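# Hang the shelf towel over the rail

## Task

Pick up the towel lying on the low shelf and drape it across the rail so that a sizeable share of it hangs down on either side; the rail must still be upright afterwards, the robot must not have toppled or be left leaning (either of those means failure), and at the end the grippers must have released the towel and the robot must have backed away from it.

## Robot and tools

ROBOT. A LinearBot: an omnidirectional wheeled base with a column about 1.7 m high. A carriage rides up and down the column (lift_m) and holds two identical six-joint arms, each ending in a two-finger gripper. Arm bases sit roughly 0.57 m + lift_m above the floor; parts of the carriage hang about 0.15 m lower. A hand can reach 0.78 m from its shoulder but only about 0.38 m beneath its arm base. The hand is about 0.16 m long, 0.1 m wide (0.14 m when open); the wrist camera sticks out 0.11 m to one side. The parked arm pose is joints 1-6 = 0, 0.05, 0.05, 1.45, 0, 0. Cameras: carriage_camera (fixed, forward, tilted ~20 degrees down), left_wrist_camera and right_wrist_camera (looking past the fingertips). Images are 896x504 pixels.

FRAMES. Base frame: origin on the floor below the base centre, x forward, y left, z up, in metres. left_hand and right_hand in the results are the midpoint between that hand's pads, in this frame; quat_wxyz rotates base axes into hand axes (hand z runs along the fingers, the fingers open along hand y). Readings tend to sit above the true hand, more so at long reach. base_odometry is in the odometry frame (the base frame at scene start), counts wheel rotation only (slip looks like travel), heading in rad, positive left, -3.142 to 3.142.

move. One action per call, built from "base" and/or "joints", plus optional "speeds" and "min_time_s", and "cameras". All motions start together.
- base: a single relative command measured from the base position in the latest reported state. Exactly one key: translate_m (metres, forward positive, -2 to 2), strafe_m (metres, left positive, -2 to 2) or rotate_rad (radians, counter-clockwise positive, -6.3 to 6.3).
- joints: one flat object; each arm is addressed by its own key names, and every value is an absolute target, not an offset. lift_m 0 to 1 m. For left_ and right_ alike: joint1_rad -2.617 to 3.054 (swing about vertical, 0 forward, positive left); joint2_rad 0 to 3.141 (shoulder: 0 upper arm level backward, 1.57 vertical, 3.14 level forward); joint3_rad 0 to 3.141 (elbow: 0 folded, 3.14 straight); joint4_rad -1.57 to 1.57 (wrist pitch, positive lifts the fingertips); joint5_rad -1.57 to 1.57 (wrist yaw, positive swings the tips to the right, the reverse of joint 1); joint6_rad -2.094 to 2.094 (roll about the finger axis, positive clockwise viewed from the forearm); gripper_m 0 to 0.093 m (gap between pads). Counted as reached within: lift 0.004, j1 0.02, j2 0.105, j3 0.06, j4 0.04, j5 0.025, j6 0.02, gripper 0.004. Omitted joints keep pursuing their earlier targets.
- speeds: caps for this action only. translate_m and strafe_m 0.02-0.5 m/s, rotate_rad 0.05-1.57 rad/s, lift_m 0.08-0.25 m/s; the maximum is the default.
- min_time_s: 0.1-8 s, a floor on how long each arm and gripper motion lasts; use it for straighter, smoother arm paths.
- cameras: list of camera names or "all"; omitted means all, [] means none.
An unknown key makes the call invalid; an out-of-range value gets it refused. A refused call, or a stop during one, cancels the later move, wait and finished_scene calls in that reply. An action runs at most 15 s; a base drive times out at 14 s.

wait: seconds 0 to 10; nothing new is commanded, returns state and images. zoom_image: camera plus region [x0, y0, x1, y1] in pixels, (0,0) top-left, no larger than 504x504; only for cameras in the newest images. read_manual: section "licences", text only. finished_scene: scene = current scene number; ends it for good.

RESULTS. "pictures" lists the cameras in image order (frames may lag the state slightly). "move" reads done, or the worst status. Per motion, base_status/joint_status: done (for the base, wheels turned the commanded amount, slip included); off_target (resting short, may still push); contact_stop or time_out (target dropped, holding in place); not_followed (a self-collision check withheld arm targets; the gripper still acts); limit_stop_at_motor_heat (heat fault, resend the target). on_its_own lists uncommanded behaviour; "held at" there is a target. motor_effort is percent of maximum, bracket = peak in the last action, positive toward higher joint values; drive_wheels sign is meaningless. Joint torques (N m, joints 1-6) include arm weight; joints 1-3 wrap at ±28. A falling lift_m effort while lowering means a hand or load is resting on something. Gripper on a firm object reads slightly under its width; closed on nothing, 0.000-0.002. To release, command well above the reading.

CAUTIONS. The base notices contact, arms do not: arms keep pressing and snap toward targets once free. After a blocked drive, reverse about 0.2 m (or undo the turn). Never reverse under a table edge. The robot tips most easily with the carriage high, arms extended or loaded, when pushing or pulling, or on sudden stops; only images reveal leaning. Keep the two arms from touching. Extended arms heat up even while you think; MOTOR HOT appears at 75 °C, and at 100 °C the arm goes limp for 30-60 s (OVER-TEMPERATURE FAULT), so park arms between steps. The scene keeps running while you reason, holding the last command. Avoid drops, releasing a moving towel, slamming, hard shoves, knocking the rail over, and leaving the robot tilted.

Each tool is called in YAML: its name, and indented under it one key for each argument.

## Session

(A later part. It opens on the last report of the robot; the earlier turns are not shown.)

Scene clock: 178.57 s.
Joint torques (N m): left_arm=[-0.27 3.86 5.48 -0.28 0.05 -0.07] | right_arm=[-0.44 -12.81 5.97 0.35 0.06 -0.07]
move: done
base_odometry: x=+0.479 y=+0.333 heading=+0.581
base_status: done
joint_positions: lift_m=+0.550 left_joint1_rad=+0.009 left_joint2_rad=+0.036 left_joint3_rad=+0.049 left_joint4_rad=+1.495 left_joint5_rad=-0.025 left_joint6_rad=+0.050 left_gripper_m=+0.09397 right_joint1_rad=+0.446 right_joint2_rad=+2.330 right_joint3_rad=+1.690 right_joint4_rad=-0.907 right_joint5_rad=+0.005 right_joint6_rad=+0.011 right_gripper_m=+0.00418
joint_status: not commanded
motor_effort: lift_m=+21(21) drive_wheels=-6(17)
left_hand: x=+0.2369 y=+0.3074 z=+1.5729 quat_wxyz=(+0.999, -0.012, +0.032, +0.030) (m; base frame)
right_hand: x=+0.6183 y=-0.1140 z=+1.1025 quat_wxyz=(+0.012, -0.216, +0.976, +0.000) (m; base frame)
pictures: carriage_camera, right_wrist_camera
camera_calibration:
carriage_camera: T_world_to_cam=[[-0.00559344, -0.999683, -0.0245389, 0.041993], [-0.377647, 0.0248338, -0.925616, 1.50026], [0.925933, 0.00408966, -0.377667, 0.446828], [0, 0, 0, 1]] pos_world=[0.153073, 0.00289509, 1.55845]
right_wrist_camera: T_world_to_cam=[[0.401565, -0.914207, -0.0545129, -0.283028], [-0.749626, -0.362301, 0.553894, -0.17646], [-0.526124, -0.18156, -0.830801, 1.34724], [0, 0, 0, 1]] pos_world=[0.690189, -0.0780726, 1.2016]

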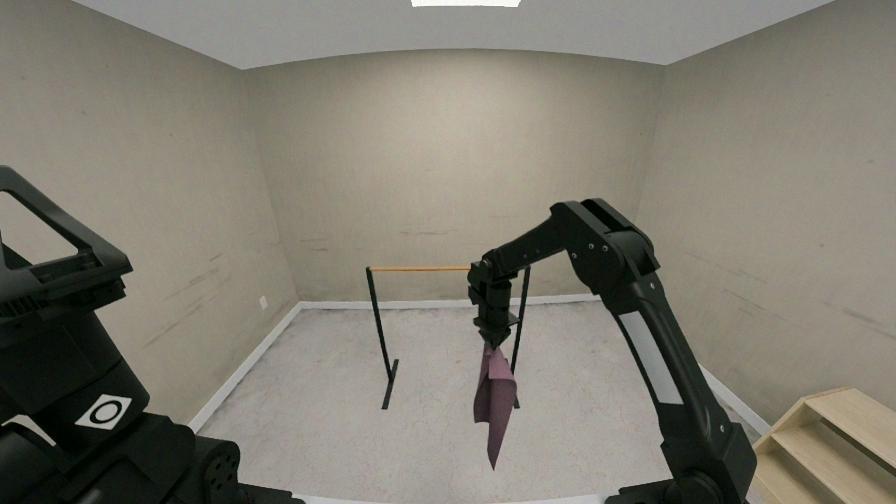

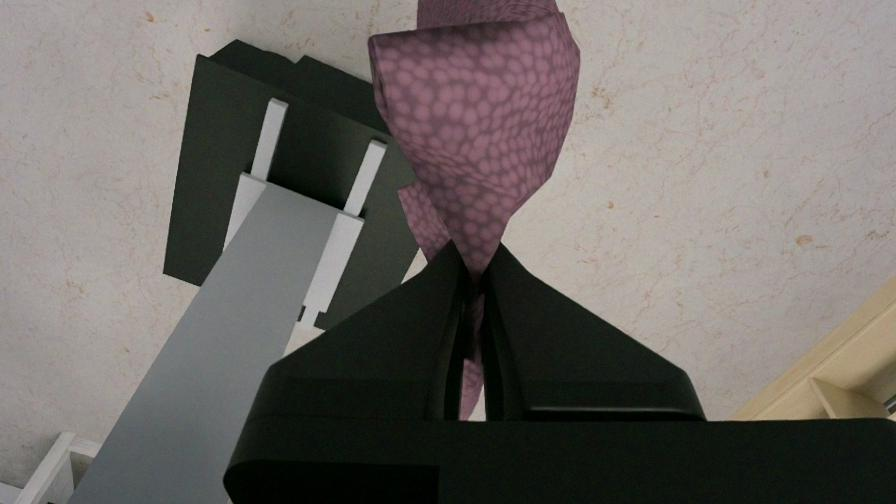

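zoom_image:
  camera: "carriage_camera"
  region: [350, 250, 550, 420]

Scaled by 2.520 from the camera's 896x504 image, which has a finer 1280x720 frame.

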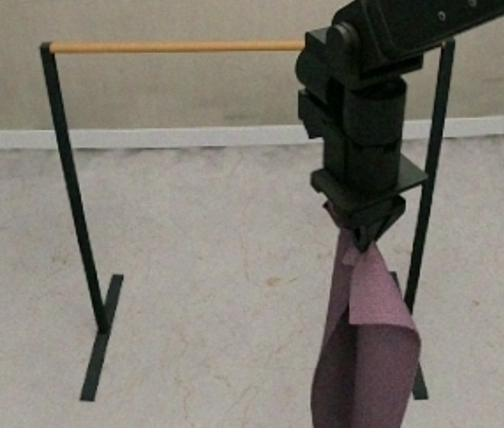

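move:
  base: {"translate_m": 0.6}
  joints: {"lift_m": 0.72}
  speeds: {"translate_m": 0.2, "lift_m": 0.1}
  cameras: ["carriage_camera", "right_wrist_camera"]

zoom_image:
  camera: "carriage_camera"
  region: [320, 260, 620, 500]

Scene clock: 210.00 s.
Joint torques (N m): left_arm=[-0.29 3.85 5.5 -0.29 0.06 -0.1] | right_arm=[-0.21 -12.94 6.05 0.34 0.02 -0.06]
move: done
base_odometry: x=+0.981 y=+0.662 heading=+0.581
base_status: done
joint_positions: lift_m=+0.720 left_joint1_rad=+0.009 left_joint2_rad=+0.036 left_joint3_rad=+0.049 left_joint4_rad=+1.495 left_joint5_rad=-0.025 left_joint6_rad=+0.050 left_gripper_m=+0.09397 right_joint1_rad=+0.447 right_joint2_rad=+2.332 right_joint3_rad=+1.689 right_joint4_rad=-0.906 right_joint5_rad=+0.005 right_joint6_rad=+0.011 right_gripper_m=+0.00418
joint_status: all done
motor_effort: lift_m=+24(30) drive_wheels=-4(11)
left_hand: x=+0.2367 y=+0.3074 z=+1.7425 quat_wxyz=(+0.999, -0.012, +0.032, +0.030) (m; base frame)
right_hand: x=+0.6176 y=-0.1138 z=+1.2708 quat_wxyz=(+0.011, -0.216, +0.976, +0.000) (m; base frame)
pictures: carriage_camera, right_wrist_camera
camera_calibration:
carriage_camera: T_world_to_cam=[[-0.00559344, -0.999683, -0.0245389, 0.0461535], [-0.377647, 0.0248338, -0.925616, 1.6572], [0.925933, 0.00408966, -0.377667, 0.51086], [0, 0, 0, 1]] pos_world=[0.153073, 0.00289509, 1.728]
right_wrist_camera: T_world_to_cam=[[0.40213, -0.913941, -0.0548084, -0.273413], [-0.747918, -0.36243, 0.556114, -0.274043], [-0.528119, -0.182638, -0.829297, 1.48594], [0, 0, 0, 1]] pos_world=[0.689741, -0.0778152, 1.3697]

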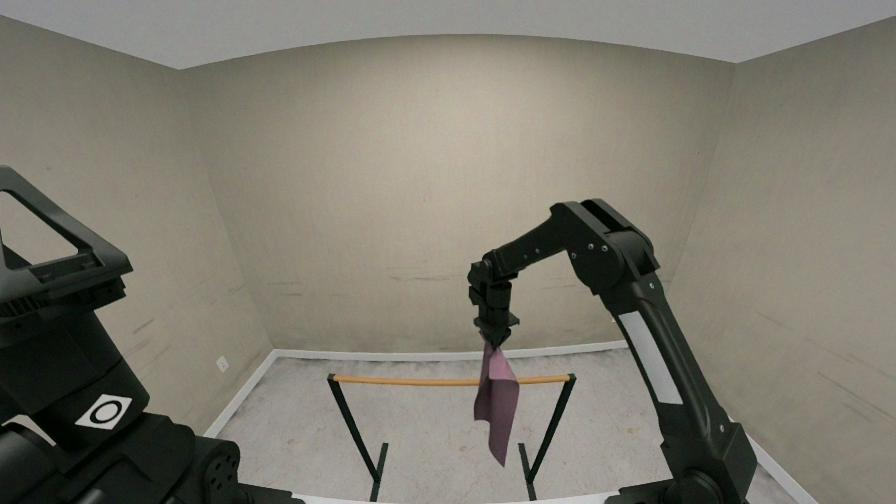

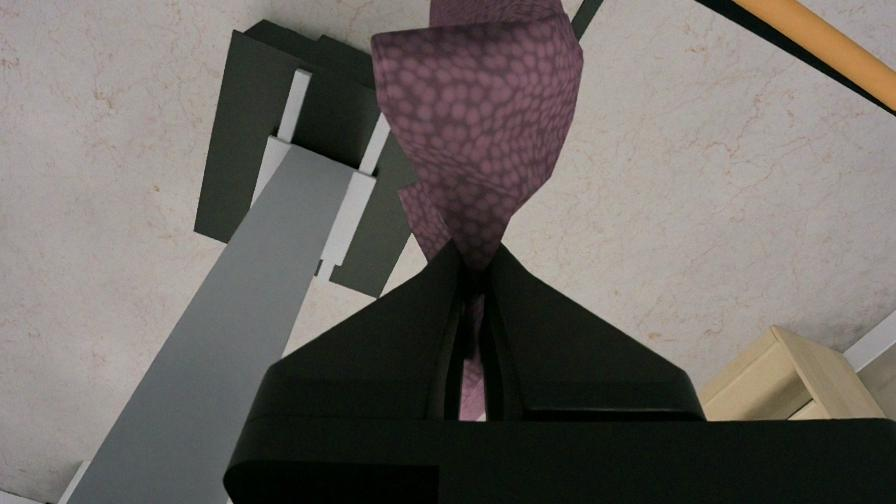

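Scaled by 1.680 from the camera's 896x504 image, which has a finer 1280x720 frame.

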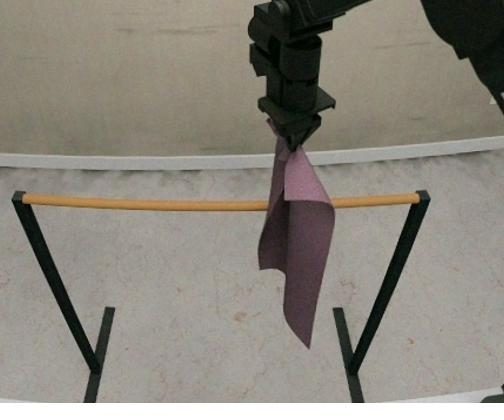

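move:
  base: {"translate_m": 0.19}
  speeds: {"translate_m": 0.08}
  cameras: ["carriage_camera", "right_wrist_camera"]

zoom_image:
  camera: "carriage_camera"
  region: [320, 260, 620, 500]

Scene clock: 218.07 s.
Joint torques (N m): left_arm=[-0.31 3.79 5.5 -0.3 0.06 -0.07] | right_arm=[-0.49 -12.97 6.09 0.36 0.03 -0.06]
move: done
base_odometry: x=+1.139 y=+0.767 heading=+0.582
base_status: done
joint_positions: lift_m=+0.720 left_joint1_rad=+0.009 left_joint2_rad=+0.036 left_joint3_rad=+0.049 left_joint4_rad=+1.495 left_joint5_rad=-0.025 left_joint6_rad=+0.050 left_gripper_m=+0.09397 right_joint1_rad=+0.447 right_joint2_rad=+2.332 right_joint3_rad=+1.689 right_joint4_rad=-0.906 right_joint5_rad=+0.005 right_joint6_rad=+0.011 right_gripper_m=+0.00418
joint_status: not commanded
motor_effort: lift_m=+24(24) drive_wheels=-3(12)
left_hand: x=+0.2367 y=+0.3074 z=+1.7425 quat_wxyz=(+0.999, -0.012, +0.032, +0.030) (m; base frame)
right_hand: x=+0.6175 y=-0.1135 z=+1.2708 quat_wxyz=(+0.011, -0.216, +0.976, +0.000) (m; base frame)
pictures: carriage_camera, right_wrist_camera
camera_calibration:
carriage_camera: T_world_to_cam=[[-0.00559344, -0.999683, -0.0245389, 0.0461535], [-0.377647, 0.0248338, -0.925616, 1.6572], [0.925933, 0.00408966, -0.377667, 0.51086], [0, 0, 0, 1]] pos_world=[0.153073, 0.00289509, 1.728]
right_wrist_camera: T_world_to_cam=[[0.402827, -0.913634, -0.0548084, -0.273474], [-0.747642, -0.363001, 0.556114, -0.274276], [-0.52798, -0.183041, -0.829297, 1.48579], [0, 0, 0, 1]] pos_world=[0.689569, -0.0774575, 1.3697]

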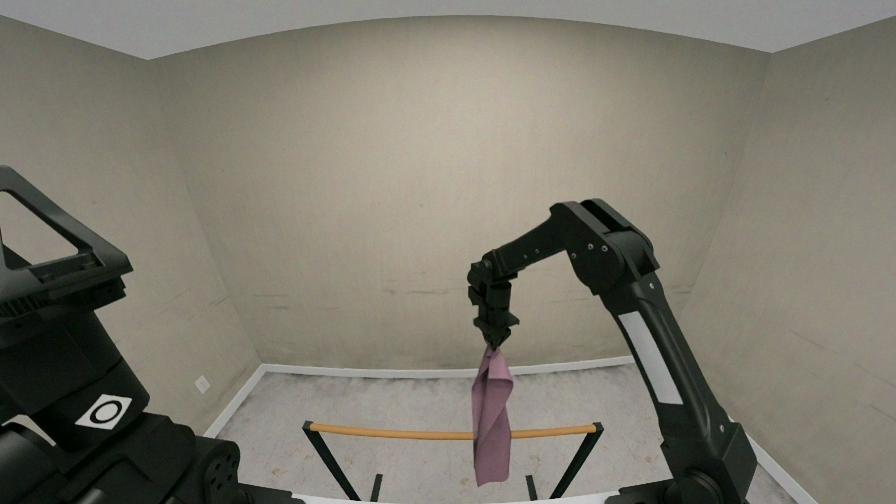

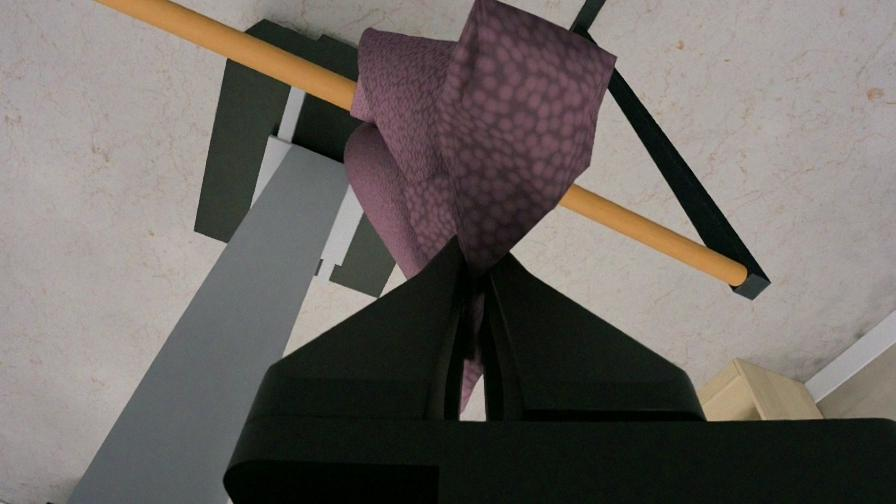

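Scaled by 1.680 from the camera's 896x504 image, which has a finer 1280x720 frame.

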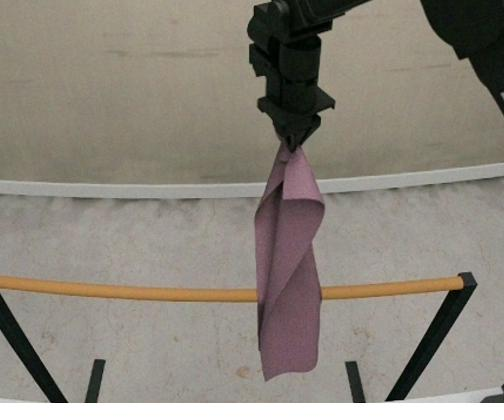

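move:
  base: {"translate_m": 0.02}
  speeds: {"translate_m": 0.06, "lift_m": 0.12}
  joints: {"lift_m": 0.5}
  cameras: ["carriage_camera"]

Scene clock: 236.43 s.
Joint torques (N m): left_arm=[-0.23 3.92 5.39 -0.29 0.06 -0.07] | right_arm=[-0.49 -13.12 5.85 0.35 0.03 -0.04]
move: done
base_odometry: x=+1.156 y=+0.778 heading=+0.583
base_status: done
joint_positions: lift_m=+0.500 left_joint1_rad=+0.009 left_joint2_rad=+0.036 left_joint3_rad=+0.049 left_joint4_rad=+1.495 left_joint5_rad=-0.025 left_joint6_rad=+0.050 left_gripper_m=+0.09397 right_joint1_rad=+0.447 right_joint2_rad=+2.333 right_joint3_rad=+1.689 right_joint4_rad=-0.906 right_joint5_rad=+0.004 right_joint6_rad=+0.011 right_gripper_m=+0.00418
joint_status: all done
motor_effort: lift_m=+20(21) drive_wheels=-3(13)
left_hand: x=+0.2366 y=+0.3074 z=+1.5231 quat_wxyz=(+0.999, -0.012, +0.031, +0.030) (m; base frame)
right_hand: x=+0.6174 y=-0.1134 z=+1.0510 quat_wxyz=(+0.011, -0.216, +0.976, +0.000) (m; base frame)
pictures: carriage_camera
camera_calibration:
carriage_camera: T_world_to_cam=[[-0.00559344, -0.999683, -0.0245389, 0.040767], [-0.377647, 0.0248338, -0.925616, 1.45402], [0.925933, 0.00408966, -0.377667, 0.427959], [0, 0, 0, 1]] pos_world=[0.153073, 0.00289509, 1.50849]

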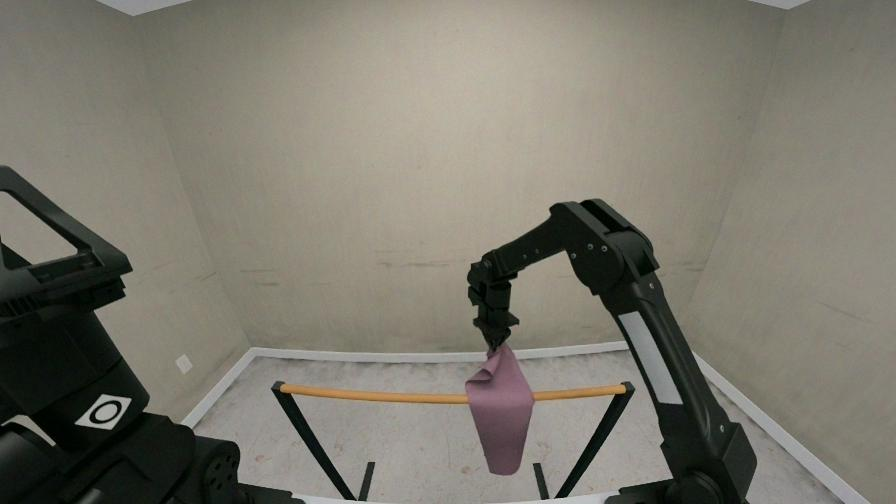

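move:
  speeds: {"lift_m": 0.1}
  joints: {"lift_m": 0.38}
  cameras: ["carriage_camera", "right_wrist_camera"]

zoom_image:
  camera: "carriage_camera"
  region: [320, 200, 660, 500]

Scene clock: 241.60 s.
Joint torques (N m): left_arm=[-0.32 3.88 5.39 -0.3 0.06 -0.08] | right_arm=[-0.64 -12.94 6.01 0.33 0.04 -0.06]
move: done
base_odometry: x=+1.156 y=+0.778 heading=+0.583
base_status: not commanded
joint_positions: lift_m=+0.380 left_joint1_rad=+0.009 left_joint2_rad=+0.036 left_joint3_rad=+0.049 left_joint4_rad=+1.495 left_joint5_rad=-0.025 left_joint6_rad=+0.050 left_gripper_m=+0.09397 right_joint1_rad=+0.447 right_joint2_rad=+2.333 right_joint3_rad=+1.689 right_joint4_rad=-0.907 right_joint5_rad=+0.004 right_joint6_rad=+0.011 right_gripper_m=+0.00417
joint_status: all done
motor_effort: lift_m=+20(21) drive_wheels=-3(5)
left_hand: x=+0.2366 y=+0.3074 z=+1.4030 quat_wxyz=(+0.999, -0.012, +0.031, +0.030) (m; base frame)
right_hand: x=+0.6171 y=-0.1136 z=+0.9308 quat_wxyz=(+0.010, -0.216, +0.976, +0.000) (m; base frame)
pictures: carriage_camera, right_wrist_camera
camera_calibration:
carriage_camera: T_world_to_cam=[[-0.00559344, -0.999683, -0.0245389, 0.0378214], [-0.377647, 0.0248338, -0.925616, 1.34291], [0.925933, 0.00408966, -0.377667, 0.382625], [0, 0, 0, 1]] pos_world=[0.153073, 0.00289509, 1.38845]
right_wrist_camera: T_world_to_cam=[[0.402728, -0.913635, -0.0555086, -0.291279], [-0.746494, -0.362936, 0.557695, -0.0876556], [-0.529676, -0.183163, -0.828188, 1.2036], [0, 0, 0, 1]] pos_world=[0.689387, -0.0774818, 1.02952]

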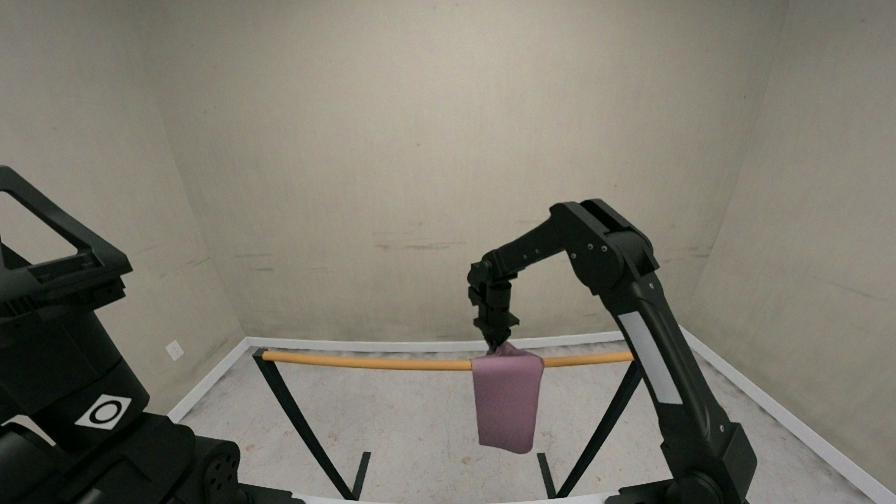

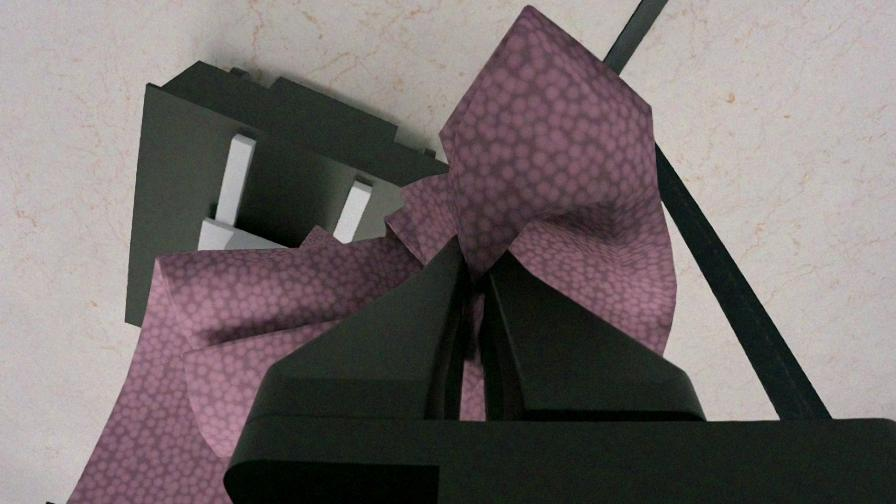

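Scaled by 1.482 from the camera's 896x504 image, which has a finer 1280x720 frame.

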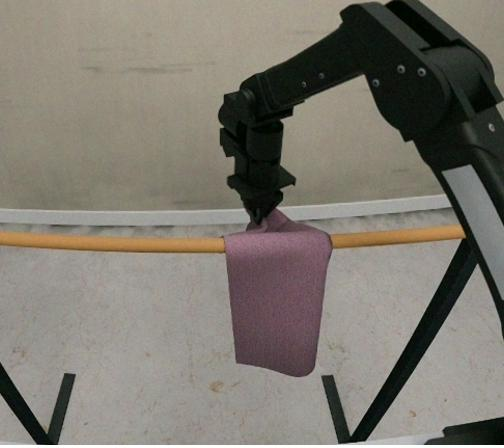

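move:
  speeds: {"lift_m": 0.08}
  joints: {"lift_m": 0.31}
  cameras: ["carriage_camera", "right_wrist_camera"]

zoom_image:
  camera: "carriage_camera"
  region: [320, 200, 660, 500]

Scene clock: 264.40 s.
Joint torques (N m): left_arm=[-0.2 3.95 5.44 -0.28 0.06 -0.06] | right_arm=[-0.38 -12.78 6.17 0.4 0.03 -0.05]
move: done
base_odometry: x=+1.156 y=+0.778 heading=+0.583
base_status: not commanded
joint_positions: lift_m=+0.310 left_joint1_rad=+0.009 left_joint2_rad=+0.036 left_joint3_rad=+0.049 left_joint4_rad=+1.495 left_joint5_rad=-0.025 left_joint6_rad=+0.050 left_gripper_m=+0.09397 right_joint1_rad=+0.447 right_joint2_rad=+2.333 right_joint3_rad=+1.689 right_joint4_rad=-0.913 right_joint5_rad=+0.004 right_joint6_rad=+0.011 right_gripper_m=+0.00416
joint_status: all done
motor_effort: lift_m=+20(20) drive_wheels=+4(4)
left_hand: x=+0.2366 y=+0.3074 z=+1.3331 quat_wxyz=(+0.999, -0.012, +0.031, +0.030) (m; base frame)
right_hand: x=+0.6158 y=-0.1141 z=+0.8608 quat_wxyz=(+0.007, -0.216, +0.976, +0.000) (m; base frame)
pictures: carriage_camera, right_wrist_camera
camera_calibration:
carriage_camera: T_world_to_cam=[[-0.00559344, -0.999683, -0.0245389, 0.0361051], [-0.377647, 0.0248338, -0.925616, 1.27817], [0.925933, 0.00408966, -0.377667, 0.35621], [0, 0, 0, 1]] pos_world=[0.153073, 0.00289509, 1.31851]
right_wrist_camera: T_world_to_cam=[[0.402438, -0.913751, -0.055705, -0.294807], [-0.74351, -0.361748, 0.562434, -0.0555839], [-0.534075, -0.184927, -0.824964, 1.14459], [0, 0, 0, 1]] pos_world=[0.688614, -0.0778208, 0.959089]

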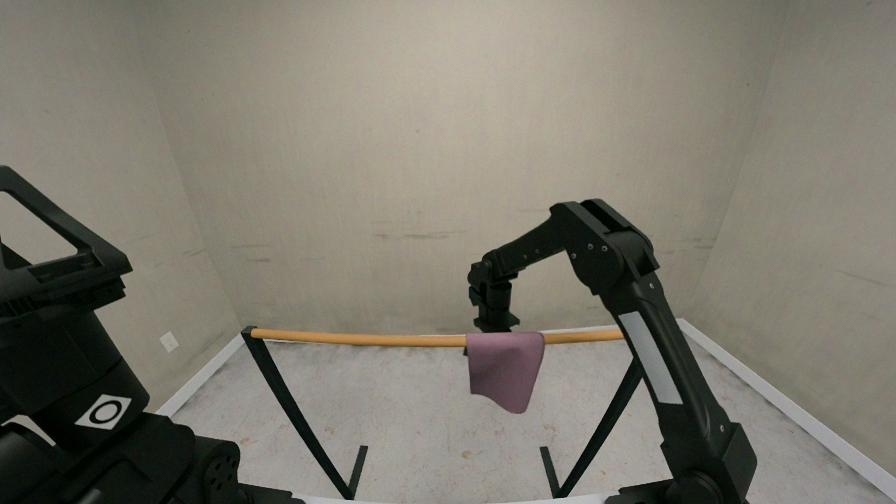

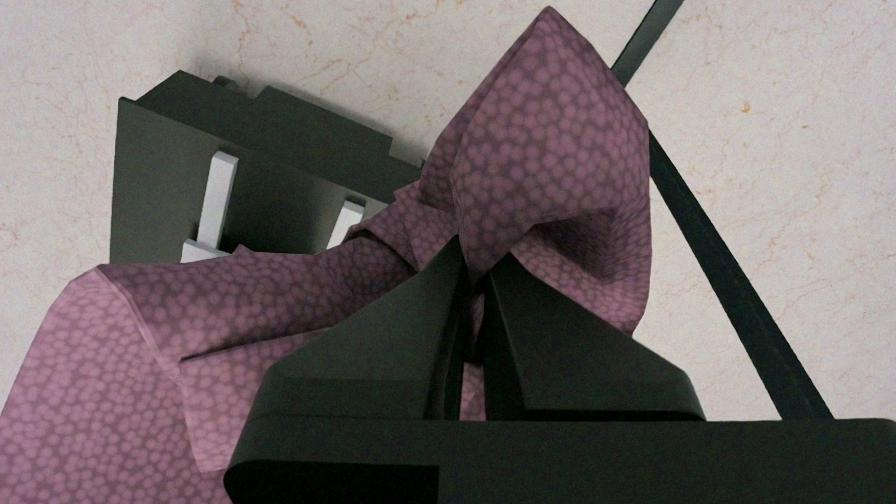

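Scaled by 1.482 from the camera's 896x504 image, which has a finer 1280x720 frame.

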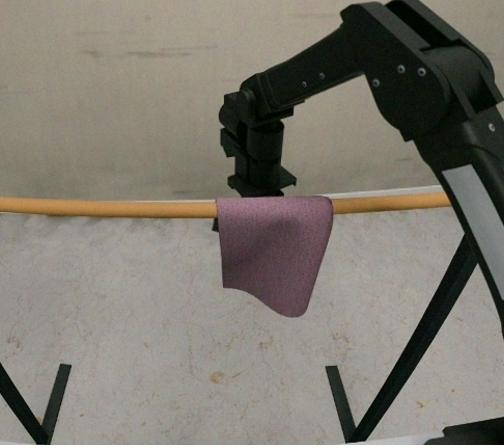

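move:
  cameras: ["carriage_camera", "right_wrist_camera"]

zoom_image:
  camera: "carriage_camera"
  region: [420, 280, 620, 440]

Scene clock: 274.30 s.
Joint torques (N m): left_arm=[-0.34 3.84 5.41 -0.3 0.05 -0.07] | right_arm=[-0.43 -13.07 6.06 0.4 0.03 -0.07]
base_odometry: x=+1.156 y=+0.778 heading=+0.583
base_status: not commanded
joint_positions: lift_m=+0.310 left_joint1_rad=+0.009 left_joint2_rad=+0.036 left_joint3_rad=+0.049 left_joint4_rad=+1.495 left_joint5_rad=-0.025 left_joint6_rad=+0.050 left_gripper_m=+0.09397 right_joint1_rad=+0.447 right_joint2_rad=+2.333 right_joint3_rad=+1.689 right_joint4_rad=-0.913 right_joint5_rad=+0.004 right_joint6_rad=+0.011 right_gripper_m=+0.00416
joint_status: all done
motor_effort: lift_m=+20(20) drive_wheels=+4(4)
left_hand: x=+0.2366 y=+0.3074 z=+1.3331 quat_wxyz=(+0.999, -0.012, +0.031, +0.030) (m; base frame)
right_hand: x=+0.6158 y=-0.1141 z=+0.8608 quat_wxyz=(+0.007, -0.216, +0.976, +0.000) (m; base frame)
pictures: carriage_camera, right_wrist_camera
camera_calibration:
carriage_camera: T_world_to_cam=[[-0.00559344, -0.999683, -0.0245389, 0.0361051], [-0.377647, 0.0248338, -0.925616, 1.27817], [0.925933, 0.00408966, -0.377667, 0.35621], [0, 0, 0, 1]] pos_world=[0.153073, 0.00289509, 1.31851]
right_wrist_camera: T_world_to_cam=[[0.402438, -0.913751, -0.055705, -0.294807], [-0.74351, -0.361748, 0.562434, -0.0555839], [-0.534075, -0.184927, -0.824964, 1.14459], [0, 0, 0, 1]] pos_world=[0.688614, -0.0778208, 0.959089]

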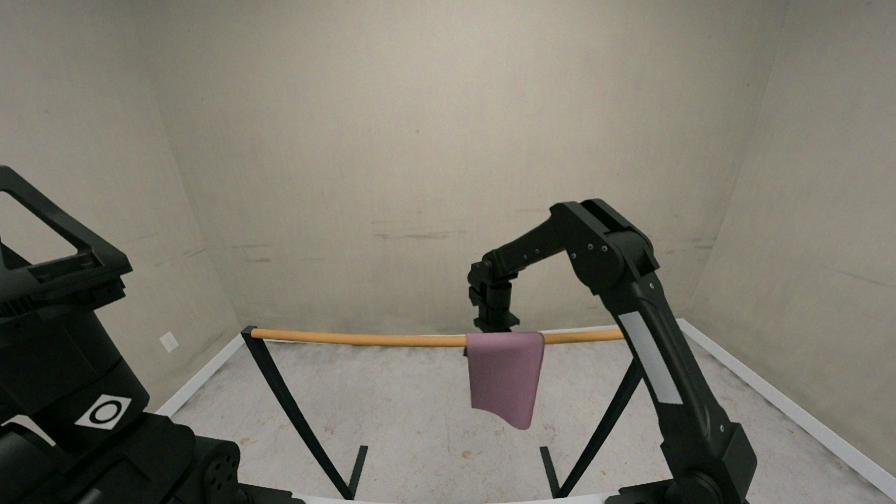

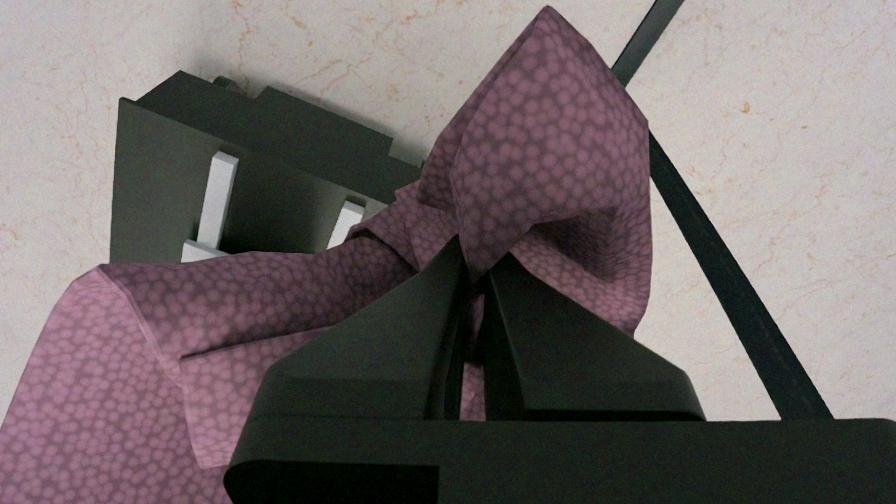

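Scaled by 2.520 from the camera's 896x504 image, which has a finer 1280x720 frame.

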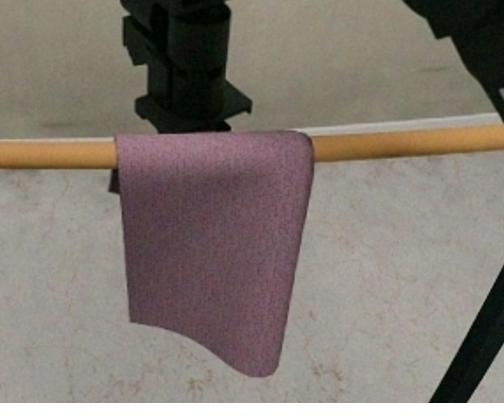

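move:
  cameras: ["carriage_camera"]

zoom_image:
  camera: "carriage_camera"
  region: [420, 280, 620, 440]

Scene clock: 281.83 s.
Joint torques (N m): left_arm=[-0.32 3.88 5.49 -0.31 0.05 -0.08] | right_arm=[-0.4 -13.03 6.08 0.39 0.04 -0.04]
base_odometry: x=+1.156 y=+0.778 heading=+0.583
base_status: not commanded
joint_positions: lift_m=+0.310 left_joint1_rad=+0.009 left_joint2_rad=+0.036 left_joint3_rad=+0.049 left_joint4_rad=+1.495 left_joint5_rad=-0.025 left_joint6_rad=+0.050 left_gripper_m=+0.09397 right_joint1_rad=+0.447 right_joint2_rad=+2.333 right_joint3_rad=+1.689 right_joint4_rad=-0.913 right_joint5_rad=+0.004 right_joint6_rad=+0.011 right_gripper_m=+0.00416
joint_status: all done
motor_effort: lift_m=+20(20) drive_wheels=+4(4)
left_hand: x=+0.2366 y=+0.3074 z=+1.3331 quat_wxyz=(+0.999, -0.012, +0.031, +0.030) (m; base frame)
right_hand: x=+0.6158 y=-0.1141 z=+0.8608 quat_wxyz=(+0.007, -0.216, +0.976, +0.000) (m; base frame)
pictures: carriage_camera
camera_calibration:
carriage_camera: T_world_to_cam=[[-0.00559344, -0.999683, -0.0245389, 0.0361051], [-0.377647, 0.0248338, -0.925616, 1.27817], [0.925933, 0.00408966, -0.377667, 0.35621], [0, 0, 0, 1]] pos_world=[0.153073, 0.00289509, 1.31851]

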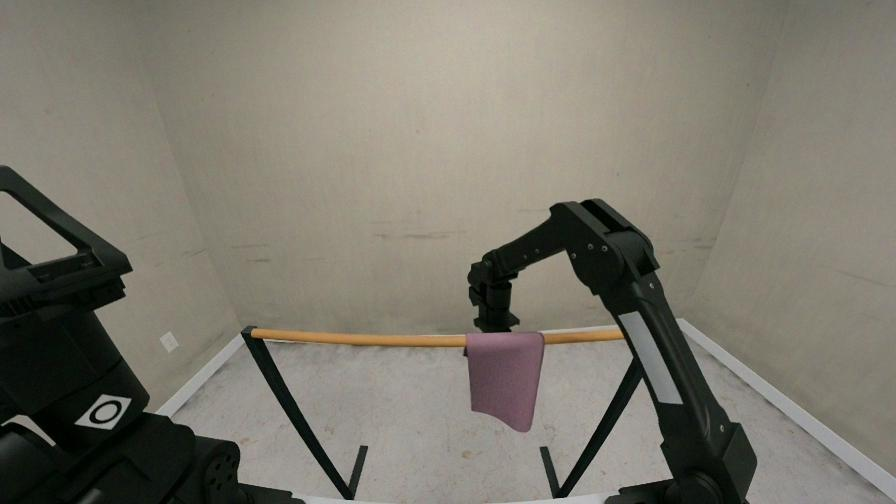

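Scaled by 2.520 from the camera's 896x504 image, which has a finer 1280x720 frame.

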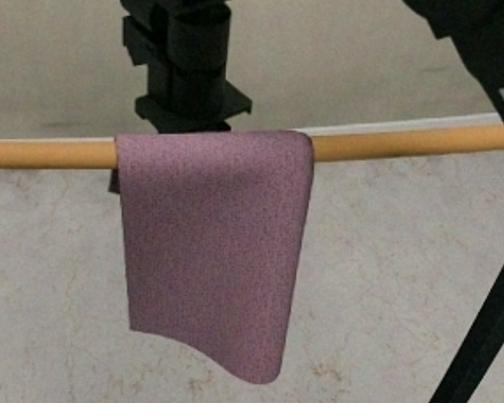

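move:
  joints: {"right_gripper_m": 0.06}
  min_time_s: 2.0
  cameras: ["carriage_camera", "right_wrist_camera"]

zoom_image:
  camera: "carriage_camera"
  region: [420, 280, 620, 440]

Scene clock: 286.50 s.
Joint torques (N m): left_arm=[-0.32 3.84 5.5 -0.3 0.05 -0.08] | right_arm=[-0.43 -13.09 6.05 0.39 0.03 -0.06]
move: done
base_odometry: x=+1.156 y=+0.778 heading=+0.583
base_status: not commanded
joint_positions: lift_m=+0.310 left_joint1_rad=+0.009 left_joint2_rad=+0.036 left_joint3_rad=+0.049 left_joint4_rad=+1.495 left_joint5_rad=-0.025 left_joint6_rad=+0.050 left_gripper_m=+0.09397 right_joint1_rad=+0.447 right_joint2_rad=+2.333 right_joint3_rad=+1.689 right_joint4_rad=-0.913 right_joint5_rad=+0.004 right_joint6_rad=+0.011 right_gripper_m=+0.05988
joint_status: all done
motor_effort: lift_m=+20(20) drive_wheels=+4(4)
left_hand: x=+0.2366 y=+0.3074 z=+1.3331 quat_wxyz=(+0.999, -0.012, +0.031, +0.030) (m; base frame)
right_hand: x=+0.6158 y=-0.1141 z=+0.8608 quat_wxyz=(+0.007, -0.216, +0.976, +0.000) (m; base frame)
pictures: carriage_camera, right_wrist_camera
camera_calibration:
carriage_camera: T_world_to_cam=[[-0.00559344, -0.999683, -0.0245389, 0.0361051], [-0.377647, 0.0248338, -0.925616, 1.27817], [0.925933, 0.00408966, -0.377667, 0.35621], [0, 0, 0, 1]] pos_world=[0.153073, 0.00289509, 1.31851]
right_wrist_camera: T_world_to_cam=[[0.402438, -0.913751, -0.055705, -0.294807], [-0.74351, -0.361748, 0.562434, -0.0555839], [-0.534075, -0.184927, -0.824964, 1.14459], [0, 0, 0, 1]] pos_world=[0.688614, -0.0778208, 0.959089]

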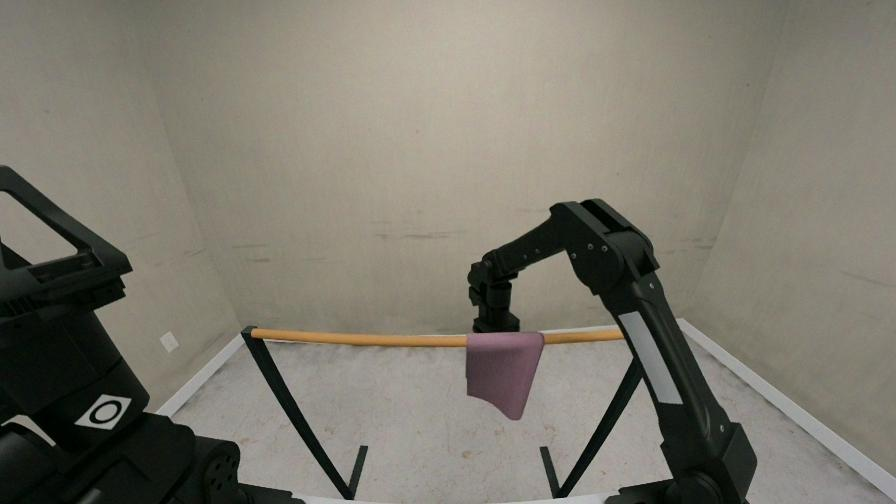

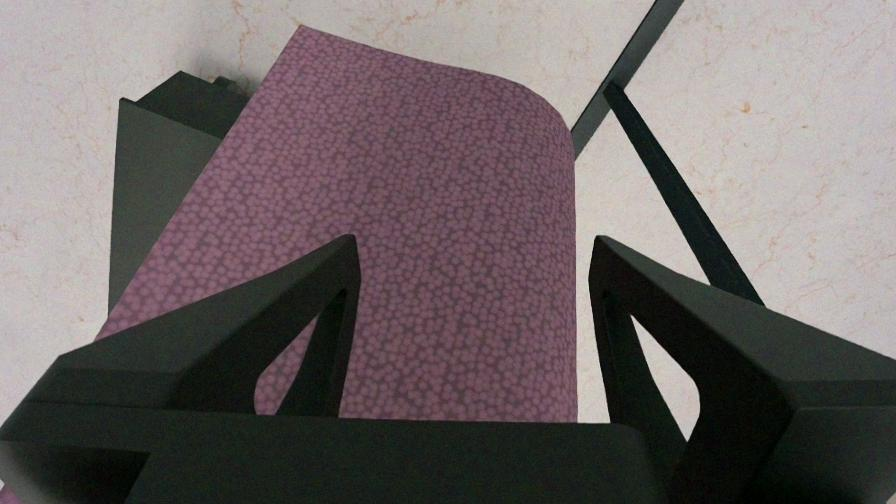

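Scaled by 2.520 from the camera's 896x504 image, which has a finer 1280x720 frame.

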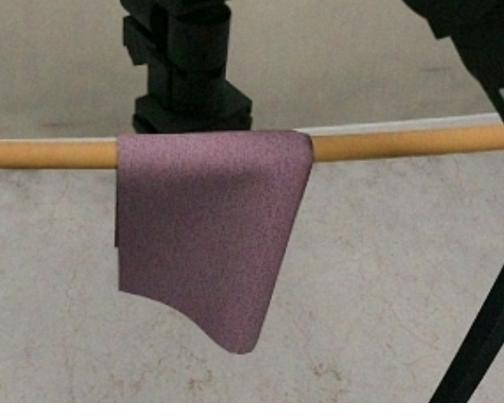

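move:
  joints: {"lift_m": 0.75}
  speeds: {"lift_m": 0.2}
  cameras: ["carriage_camera", "right_wrist_camera"]

zoom_image:
  camera: "carriage_camera"
  region: [420, 340, 620, 500]

Scene clock: 291.77 s.
Joint torques (N m): left_arm=[-0.27 3.89 5.41 -0.33 0.06 -0.09] | right_arm=[-0.49 -13.16 6.24 0.37 0.03 -0.07]
move: done
base_odometry: x=+1.156 y=+0.778 heading=+0.583
base_status: not commanded
joint_positions: lift_m=+0.750 left_joint1_rad=+0.009 left_joint2_rad=+0.036 left_joint3_rad=+0.049 left_joint4_rad=+1.495 left_joint5_rad=-0.025 left_joint6_rad=+0.050 left_gripper_m=+0.09397 right_joint1_rad=+0.447 right_joint2_rad=+2.334 right_joint3_rad=+1.689 right_joint4_rad=-0.910 right_joint5_rad=+0.004 right_joint6_rad=+0.011 right_gripper_m=+0.05988
joint_status: all done
motor_effort: lift_m=+24(30) drive_wheels=+4(4)
left_hand: x=+0.2366 y=+0.3074 z=+1.7726 quat_wxyz=(+0.999, -0.012, +0.031, +0.030) (m; base frame)
right_hand: x=+0.6161 y=-0.1140 z=+1.2999 quat_wxyz=(+0.008, -0.216, +0.976, +0.000) (m; base frame)
pictures: carriage_camera, right_wrist_camera
camera_calibration:
carriage_camera: T_world_to_cam=[[-0.00559344, -0.999683, -0.0245389, 0.0468893], [-0.377647, 0.0248338, -0.925616, 1.68495], [0.925933, 0.00408966, -0.377667, 0.522185], [0, 0, 0, 1]] pos_world=[0.153073, 0.00289509, 1.75798]
right_wrist_camera: T_world_to_cam=[[0.402496, -0.913723, -0.055742, -0.270323], [-0.74409, -0.362026, 0.561487, -0.300718], [-0.533224, -0.184519, -0.825606, 1.50735], [0, 0, 0, 1]] pos_world=[0.688795, -0.0777339, 1.39826]

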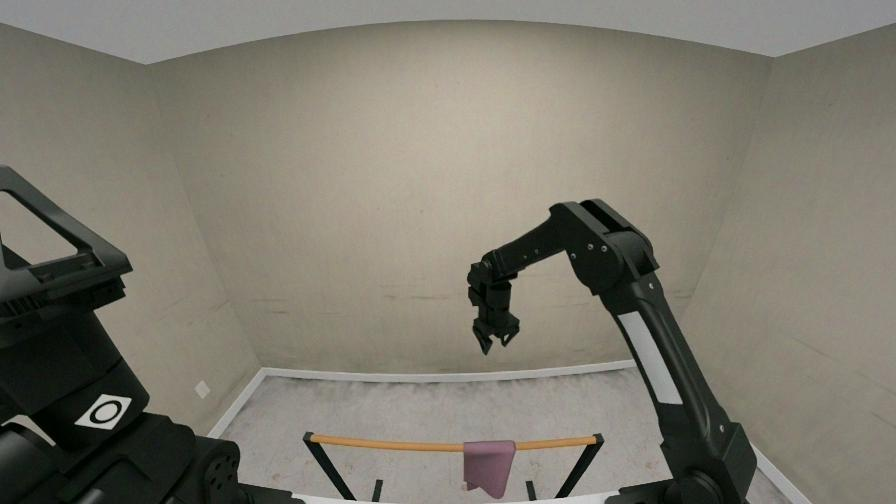

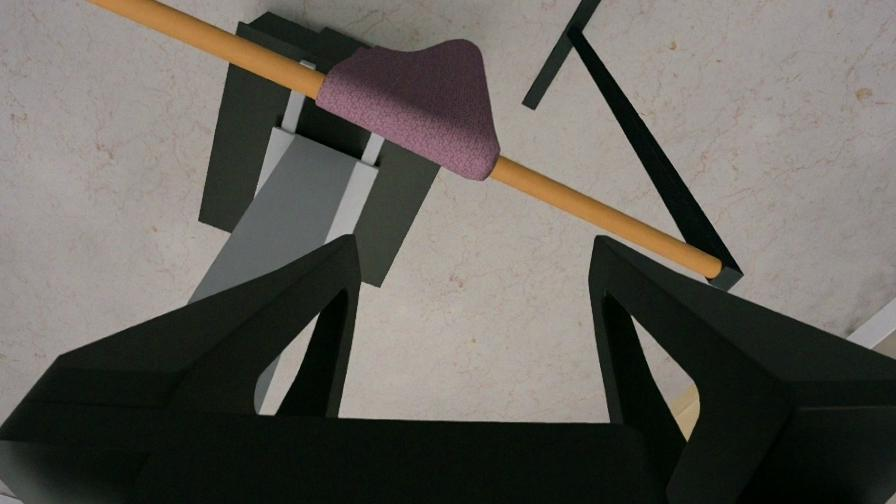

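Scaled by 2.520 from the camera's 896x504 image, which has a finer 1280x720 frame.

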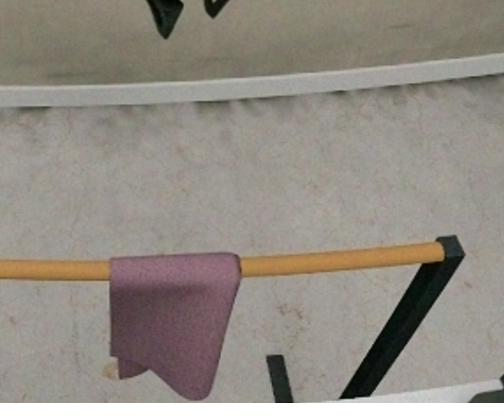

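move:
  base: {"translate_m": -0.35}
  speeds: {"translate_m": 0.2}
  cameras: []

move:
  base: {"translate_m": -0.4}
  speeds: {"translate_m": 0.2, "lift_m": 0.15}
  joints: {"lift_m": 0.25, "right_joint1_rad": 0, "right_joint2_rad": 0.05, "right_joint3_rad": 0.05, "right_joint4_rad": 1.45, "right_joint5_rad": 0, "right_joint6_rad": 0}
  min_time_s: 3.5
  cameras: ["carriage_camera"]

zoom_image:
  camera: "carriage_camera"
  region: [330, 180, 580, 380]

Scene clock: 301.13 s.
Joint torques (N m): left_arm=[-0.21 3.86 5.53 -0.31 0.08 -0.07] | right_arm=[-0.31 -13.07 6.11 0.36 0.05 -0.05]
move: done
base_odometry: x=+0.863 y=+0.586 heading=+0.583
base_status: done
joint_positions: lift_m=+0.750 left_joint1_rad=+0.009 left_joint2_rad=+0.036 left_joint3_rad=+0.049 left_joint4_rad=+1.495 left_joint5_rad=-0.025 left_joint6_rad=+0.050 left_gripper_m=+0.09397 right_joint1_rad=+0.447 right_joint2_rad=+2.334 right_joint3_rad=+1.689 right_joint4_rad=-0.909 right_joint5_rad=+0.004 right_joint6_rad=+0.011 right_gripper_m=+0.05988
joint_status: not commanded
motor_effort: lift_m=+24(24) drive_wheels=+0(13)
left_hand: x=+0.2367 y=+0.3074 z=+1.7725 quat_wxyz=(+0.999, -0.012, +0.032, +0.030) (m; base frame)
right_hand: x=+0.6164 y=-0.1140 z=+1.2999 quat_wxyz=(+0.008, -0.216, +0.976, +0.000) (m; base frame)
pictures: none
No camera images: "cameras" was empty.

Scene clock: 305.00 s.
Joint torques (N m): left_arm=[-0.27 3.86 5.45 -0.3 0.05 -0.08] | right_arm=[-0.92 2.86 5.5 0.06 0.04 -0.04]
move: done
base_odometry: x=+0.529 y=+0.366 heading=+0.583
base_status: done
joint_positions: lift_m=+0.250 left_joint1_rad=+0.009 left_joint2_rad=+0.036 left_joint3_rad=+0.050 left_joint4_rad=+1.495 left_joint5_rad=-0.025 left_joint6_rad=+0.050 left_gripper_m=+0.09397 right_joint1_rad=+0.007 right_joint2_rad=+0.060 right_joint3_rad=+0.054 right_joint4_rad=+1.434 right_joint5_rad=+0.004 right_joint6_rad=+0.011 right_gripper_m=+0.05988
joint_status: all done
motor_effort: lift_m=+20(20) drive_wheels=+0(10)
left_hand: x=+0.2365 y=+0.3074 z=+1.2732 quat_wxyz=(+0.999, -0.012, +0.031, +0.030) (m; base frame)
right_hand: x=+0.2577 y=-0.3033 z=+1.2727 quat_wxyz=(+0.997, +0.002, +0.071, +0.009) (m; base frame)
pictures: carriage_camera
camera_calibration:
carriage_camera: T_world_to_cam=[[-0.00559344, -0.999683, -0.0245389, 0.0346327], [-0.377647, 0.0248338, -0.925616, 1.22263], [0.925933, 0.00408966, -0.377667, 0.333549], [0, 0, 0, 1]] pos_world=[0.153073, 0.00289509, 1.25851]

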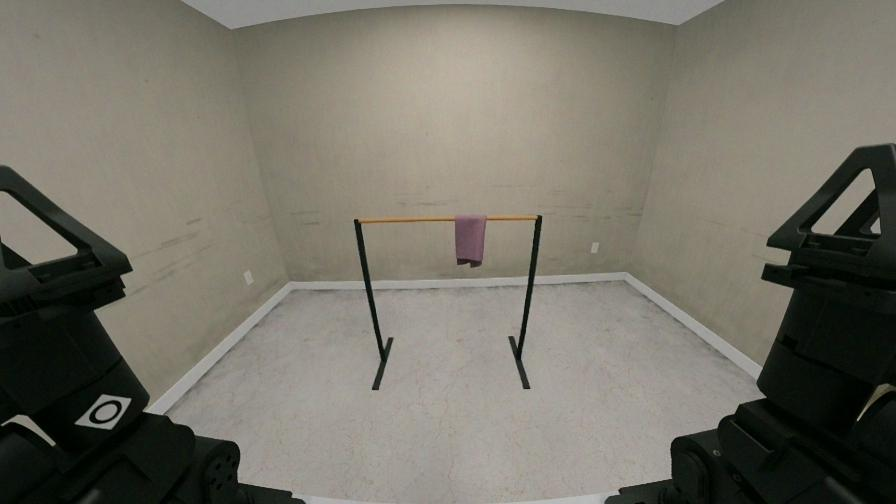

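Scaled by 2.016 from the camera's 896x504 image, which has a finer 1280x720 frame.

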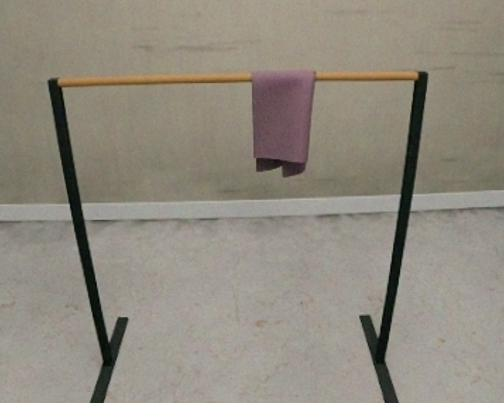

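zoom_image:
  camera: "carriage_camera"
  region: [430, 195, 510, 285]

Scaled by 5.600 from the camera's 896x504 image, which has a finer 1280x720 frame.

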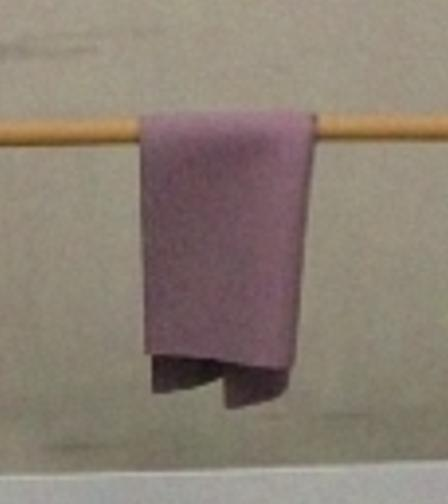

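wait:
  seconds: 1
  cameras: ["carriage_camera"]

zoom_image:
  camera: "carriage_camera"
  region: [430, 195, 510, 285]

Scene clock: 312.90 s.
Joint torques (N m): left_arm=[-0.27 3.84 5.44 -0.28 0.05 -0.08] | right_arm=[-0.87 2.91 5.46 0.02 0.02 -0.06]
base_odometry: x=+0.529 y=+0.366 heading=+0.583
base_status: done
joint_positions: lift_m=+0.250 left_joint1_rad=+0.009 left_joint2_rad=+0.036 left_joint3_rad=+0.050 left_joint4_rad=+1.495 left_joint5_rad=-0.025 left_joint6_rad=+0.050 left_gripper_m=+0.09397 right_joint1_rad=+0.007 right_joint2_rad=+0.060 right_joint3_rad=+0.054 right_joint4_rad=+1.435 right_joint5_rad=+0.004 right_joint6_rad=+0.011 right_gripper_m=+0.05988
joint_status: all done
motor_effort: lift_m=+20(20) drive_wheels=+0(10)
left_hand: x=+0.2365 y=+0.3074 z=+1.2732 quat_wxyz=(+0.999, -0.012, +0.031, +0.030) (m; base frame)
right_hand: x=+0.2572 y=-0.3033 z=+1.2728 quat_wxyz=(+0.997, +0.002, +0.070, +0.009) (m; base frame)
wait: 1.00 s; at rest from the start
pictures: carriage_camera
camera_calibration:
carriage_camera: T_world_to_cam=[[-0.00559344, -0.999683, -0.0245389, 0.0346327], [-0.377647, 0.0248338, -0.925616, 1.22263], [0.925933, 0.00408966, -0.377667, 0.333549], [0, 0, 0, 1]] pos_world=[0.153073, 0.00289509, 1.25851]

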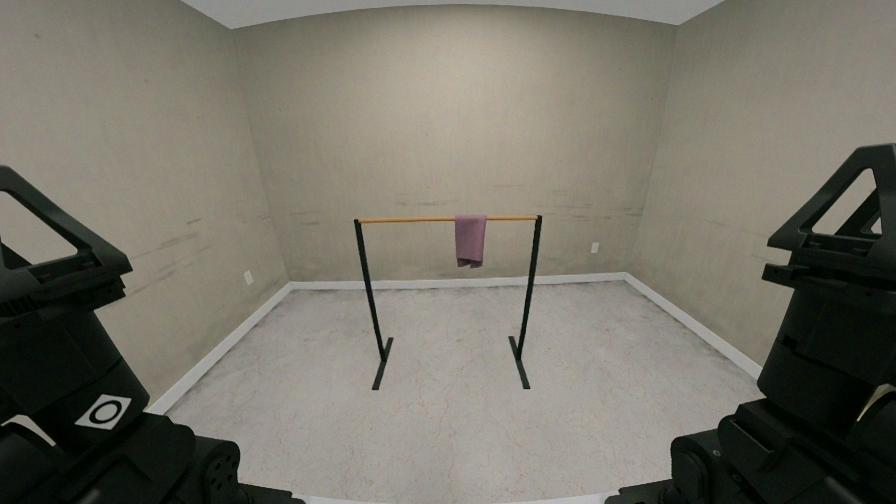

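Scaled by 5.600 from the camera's 896x504 image, which has a finer 1280x720 frame.

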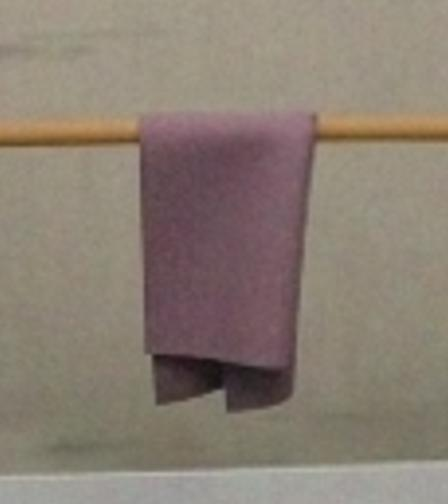

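finished_scene:
  scene: 2
  done: true

The scene is finished: the task was done.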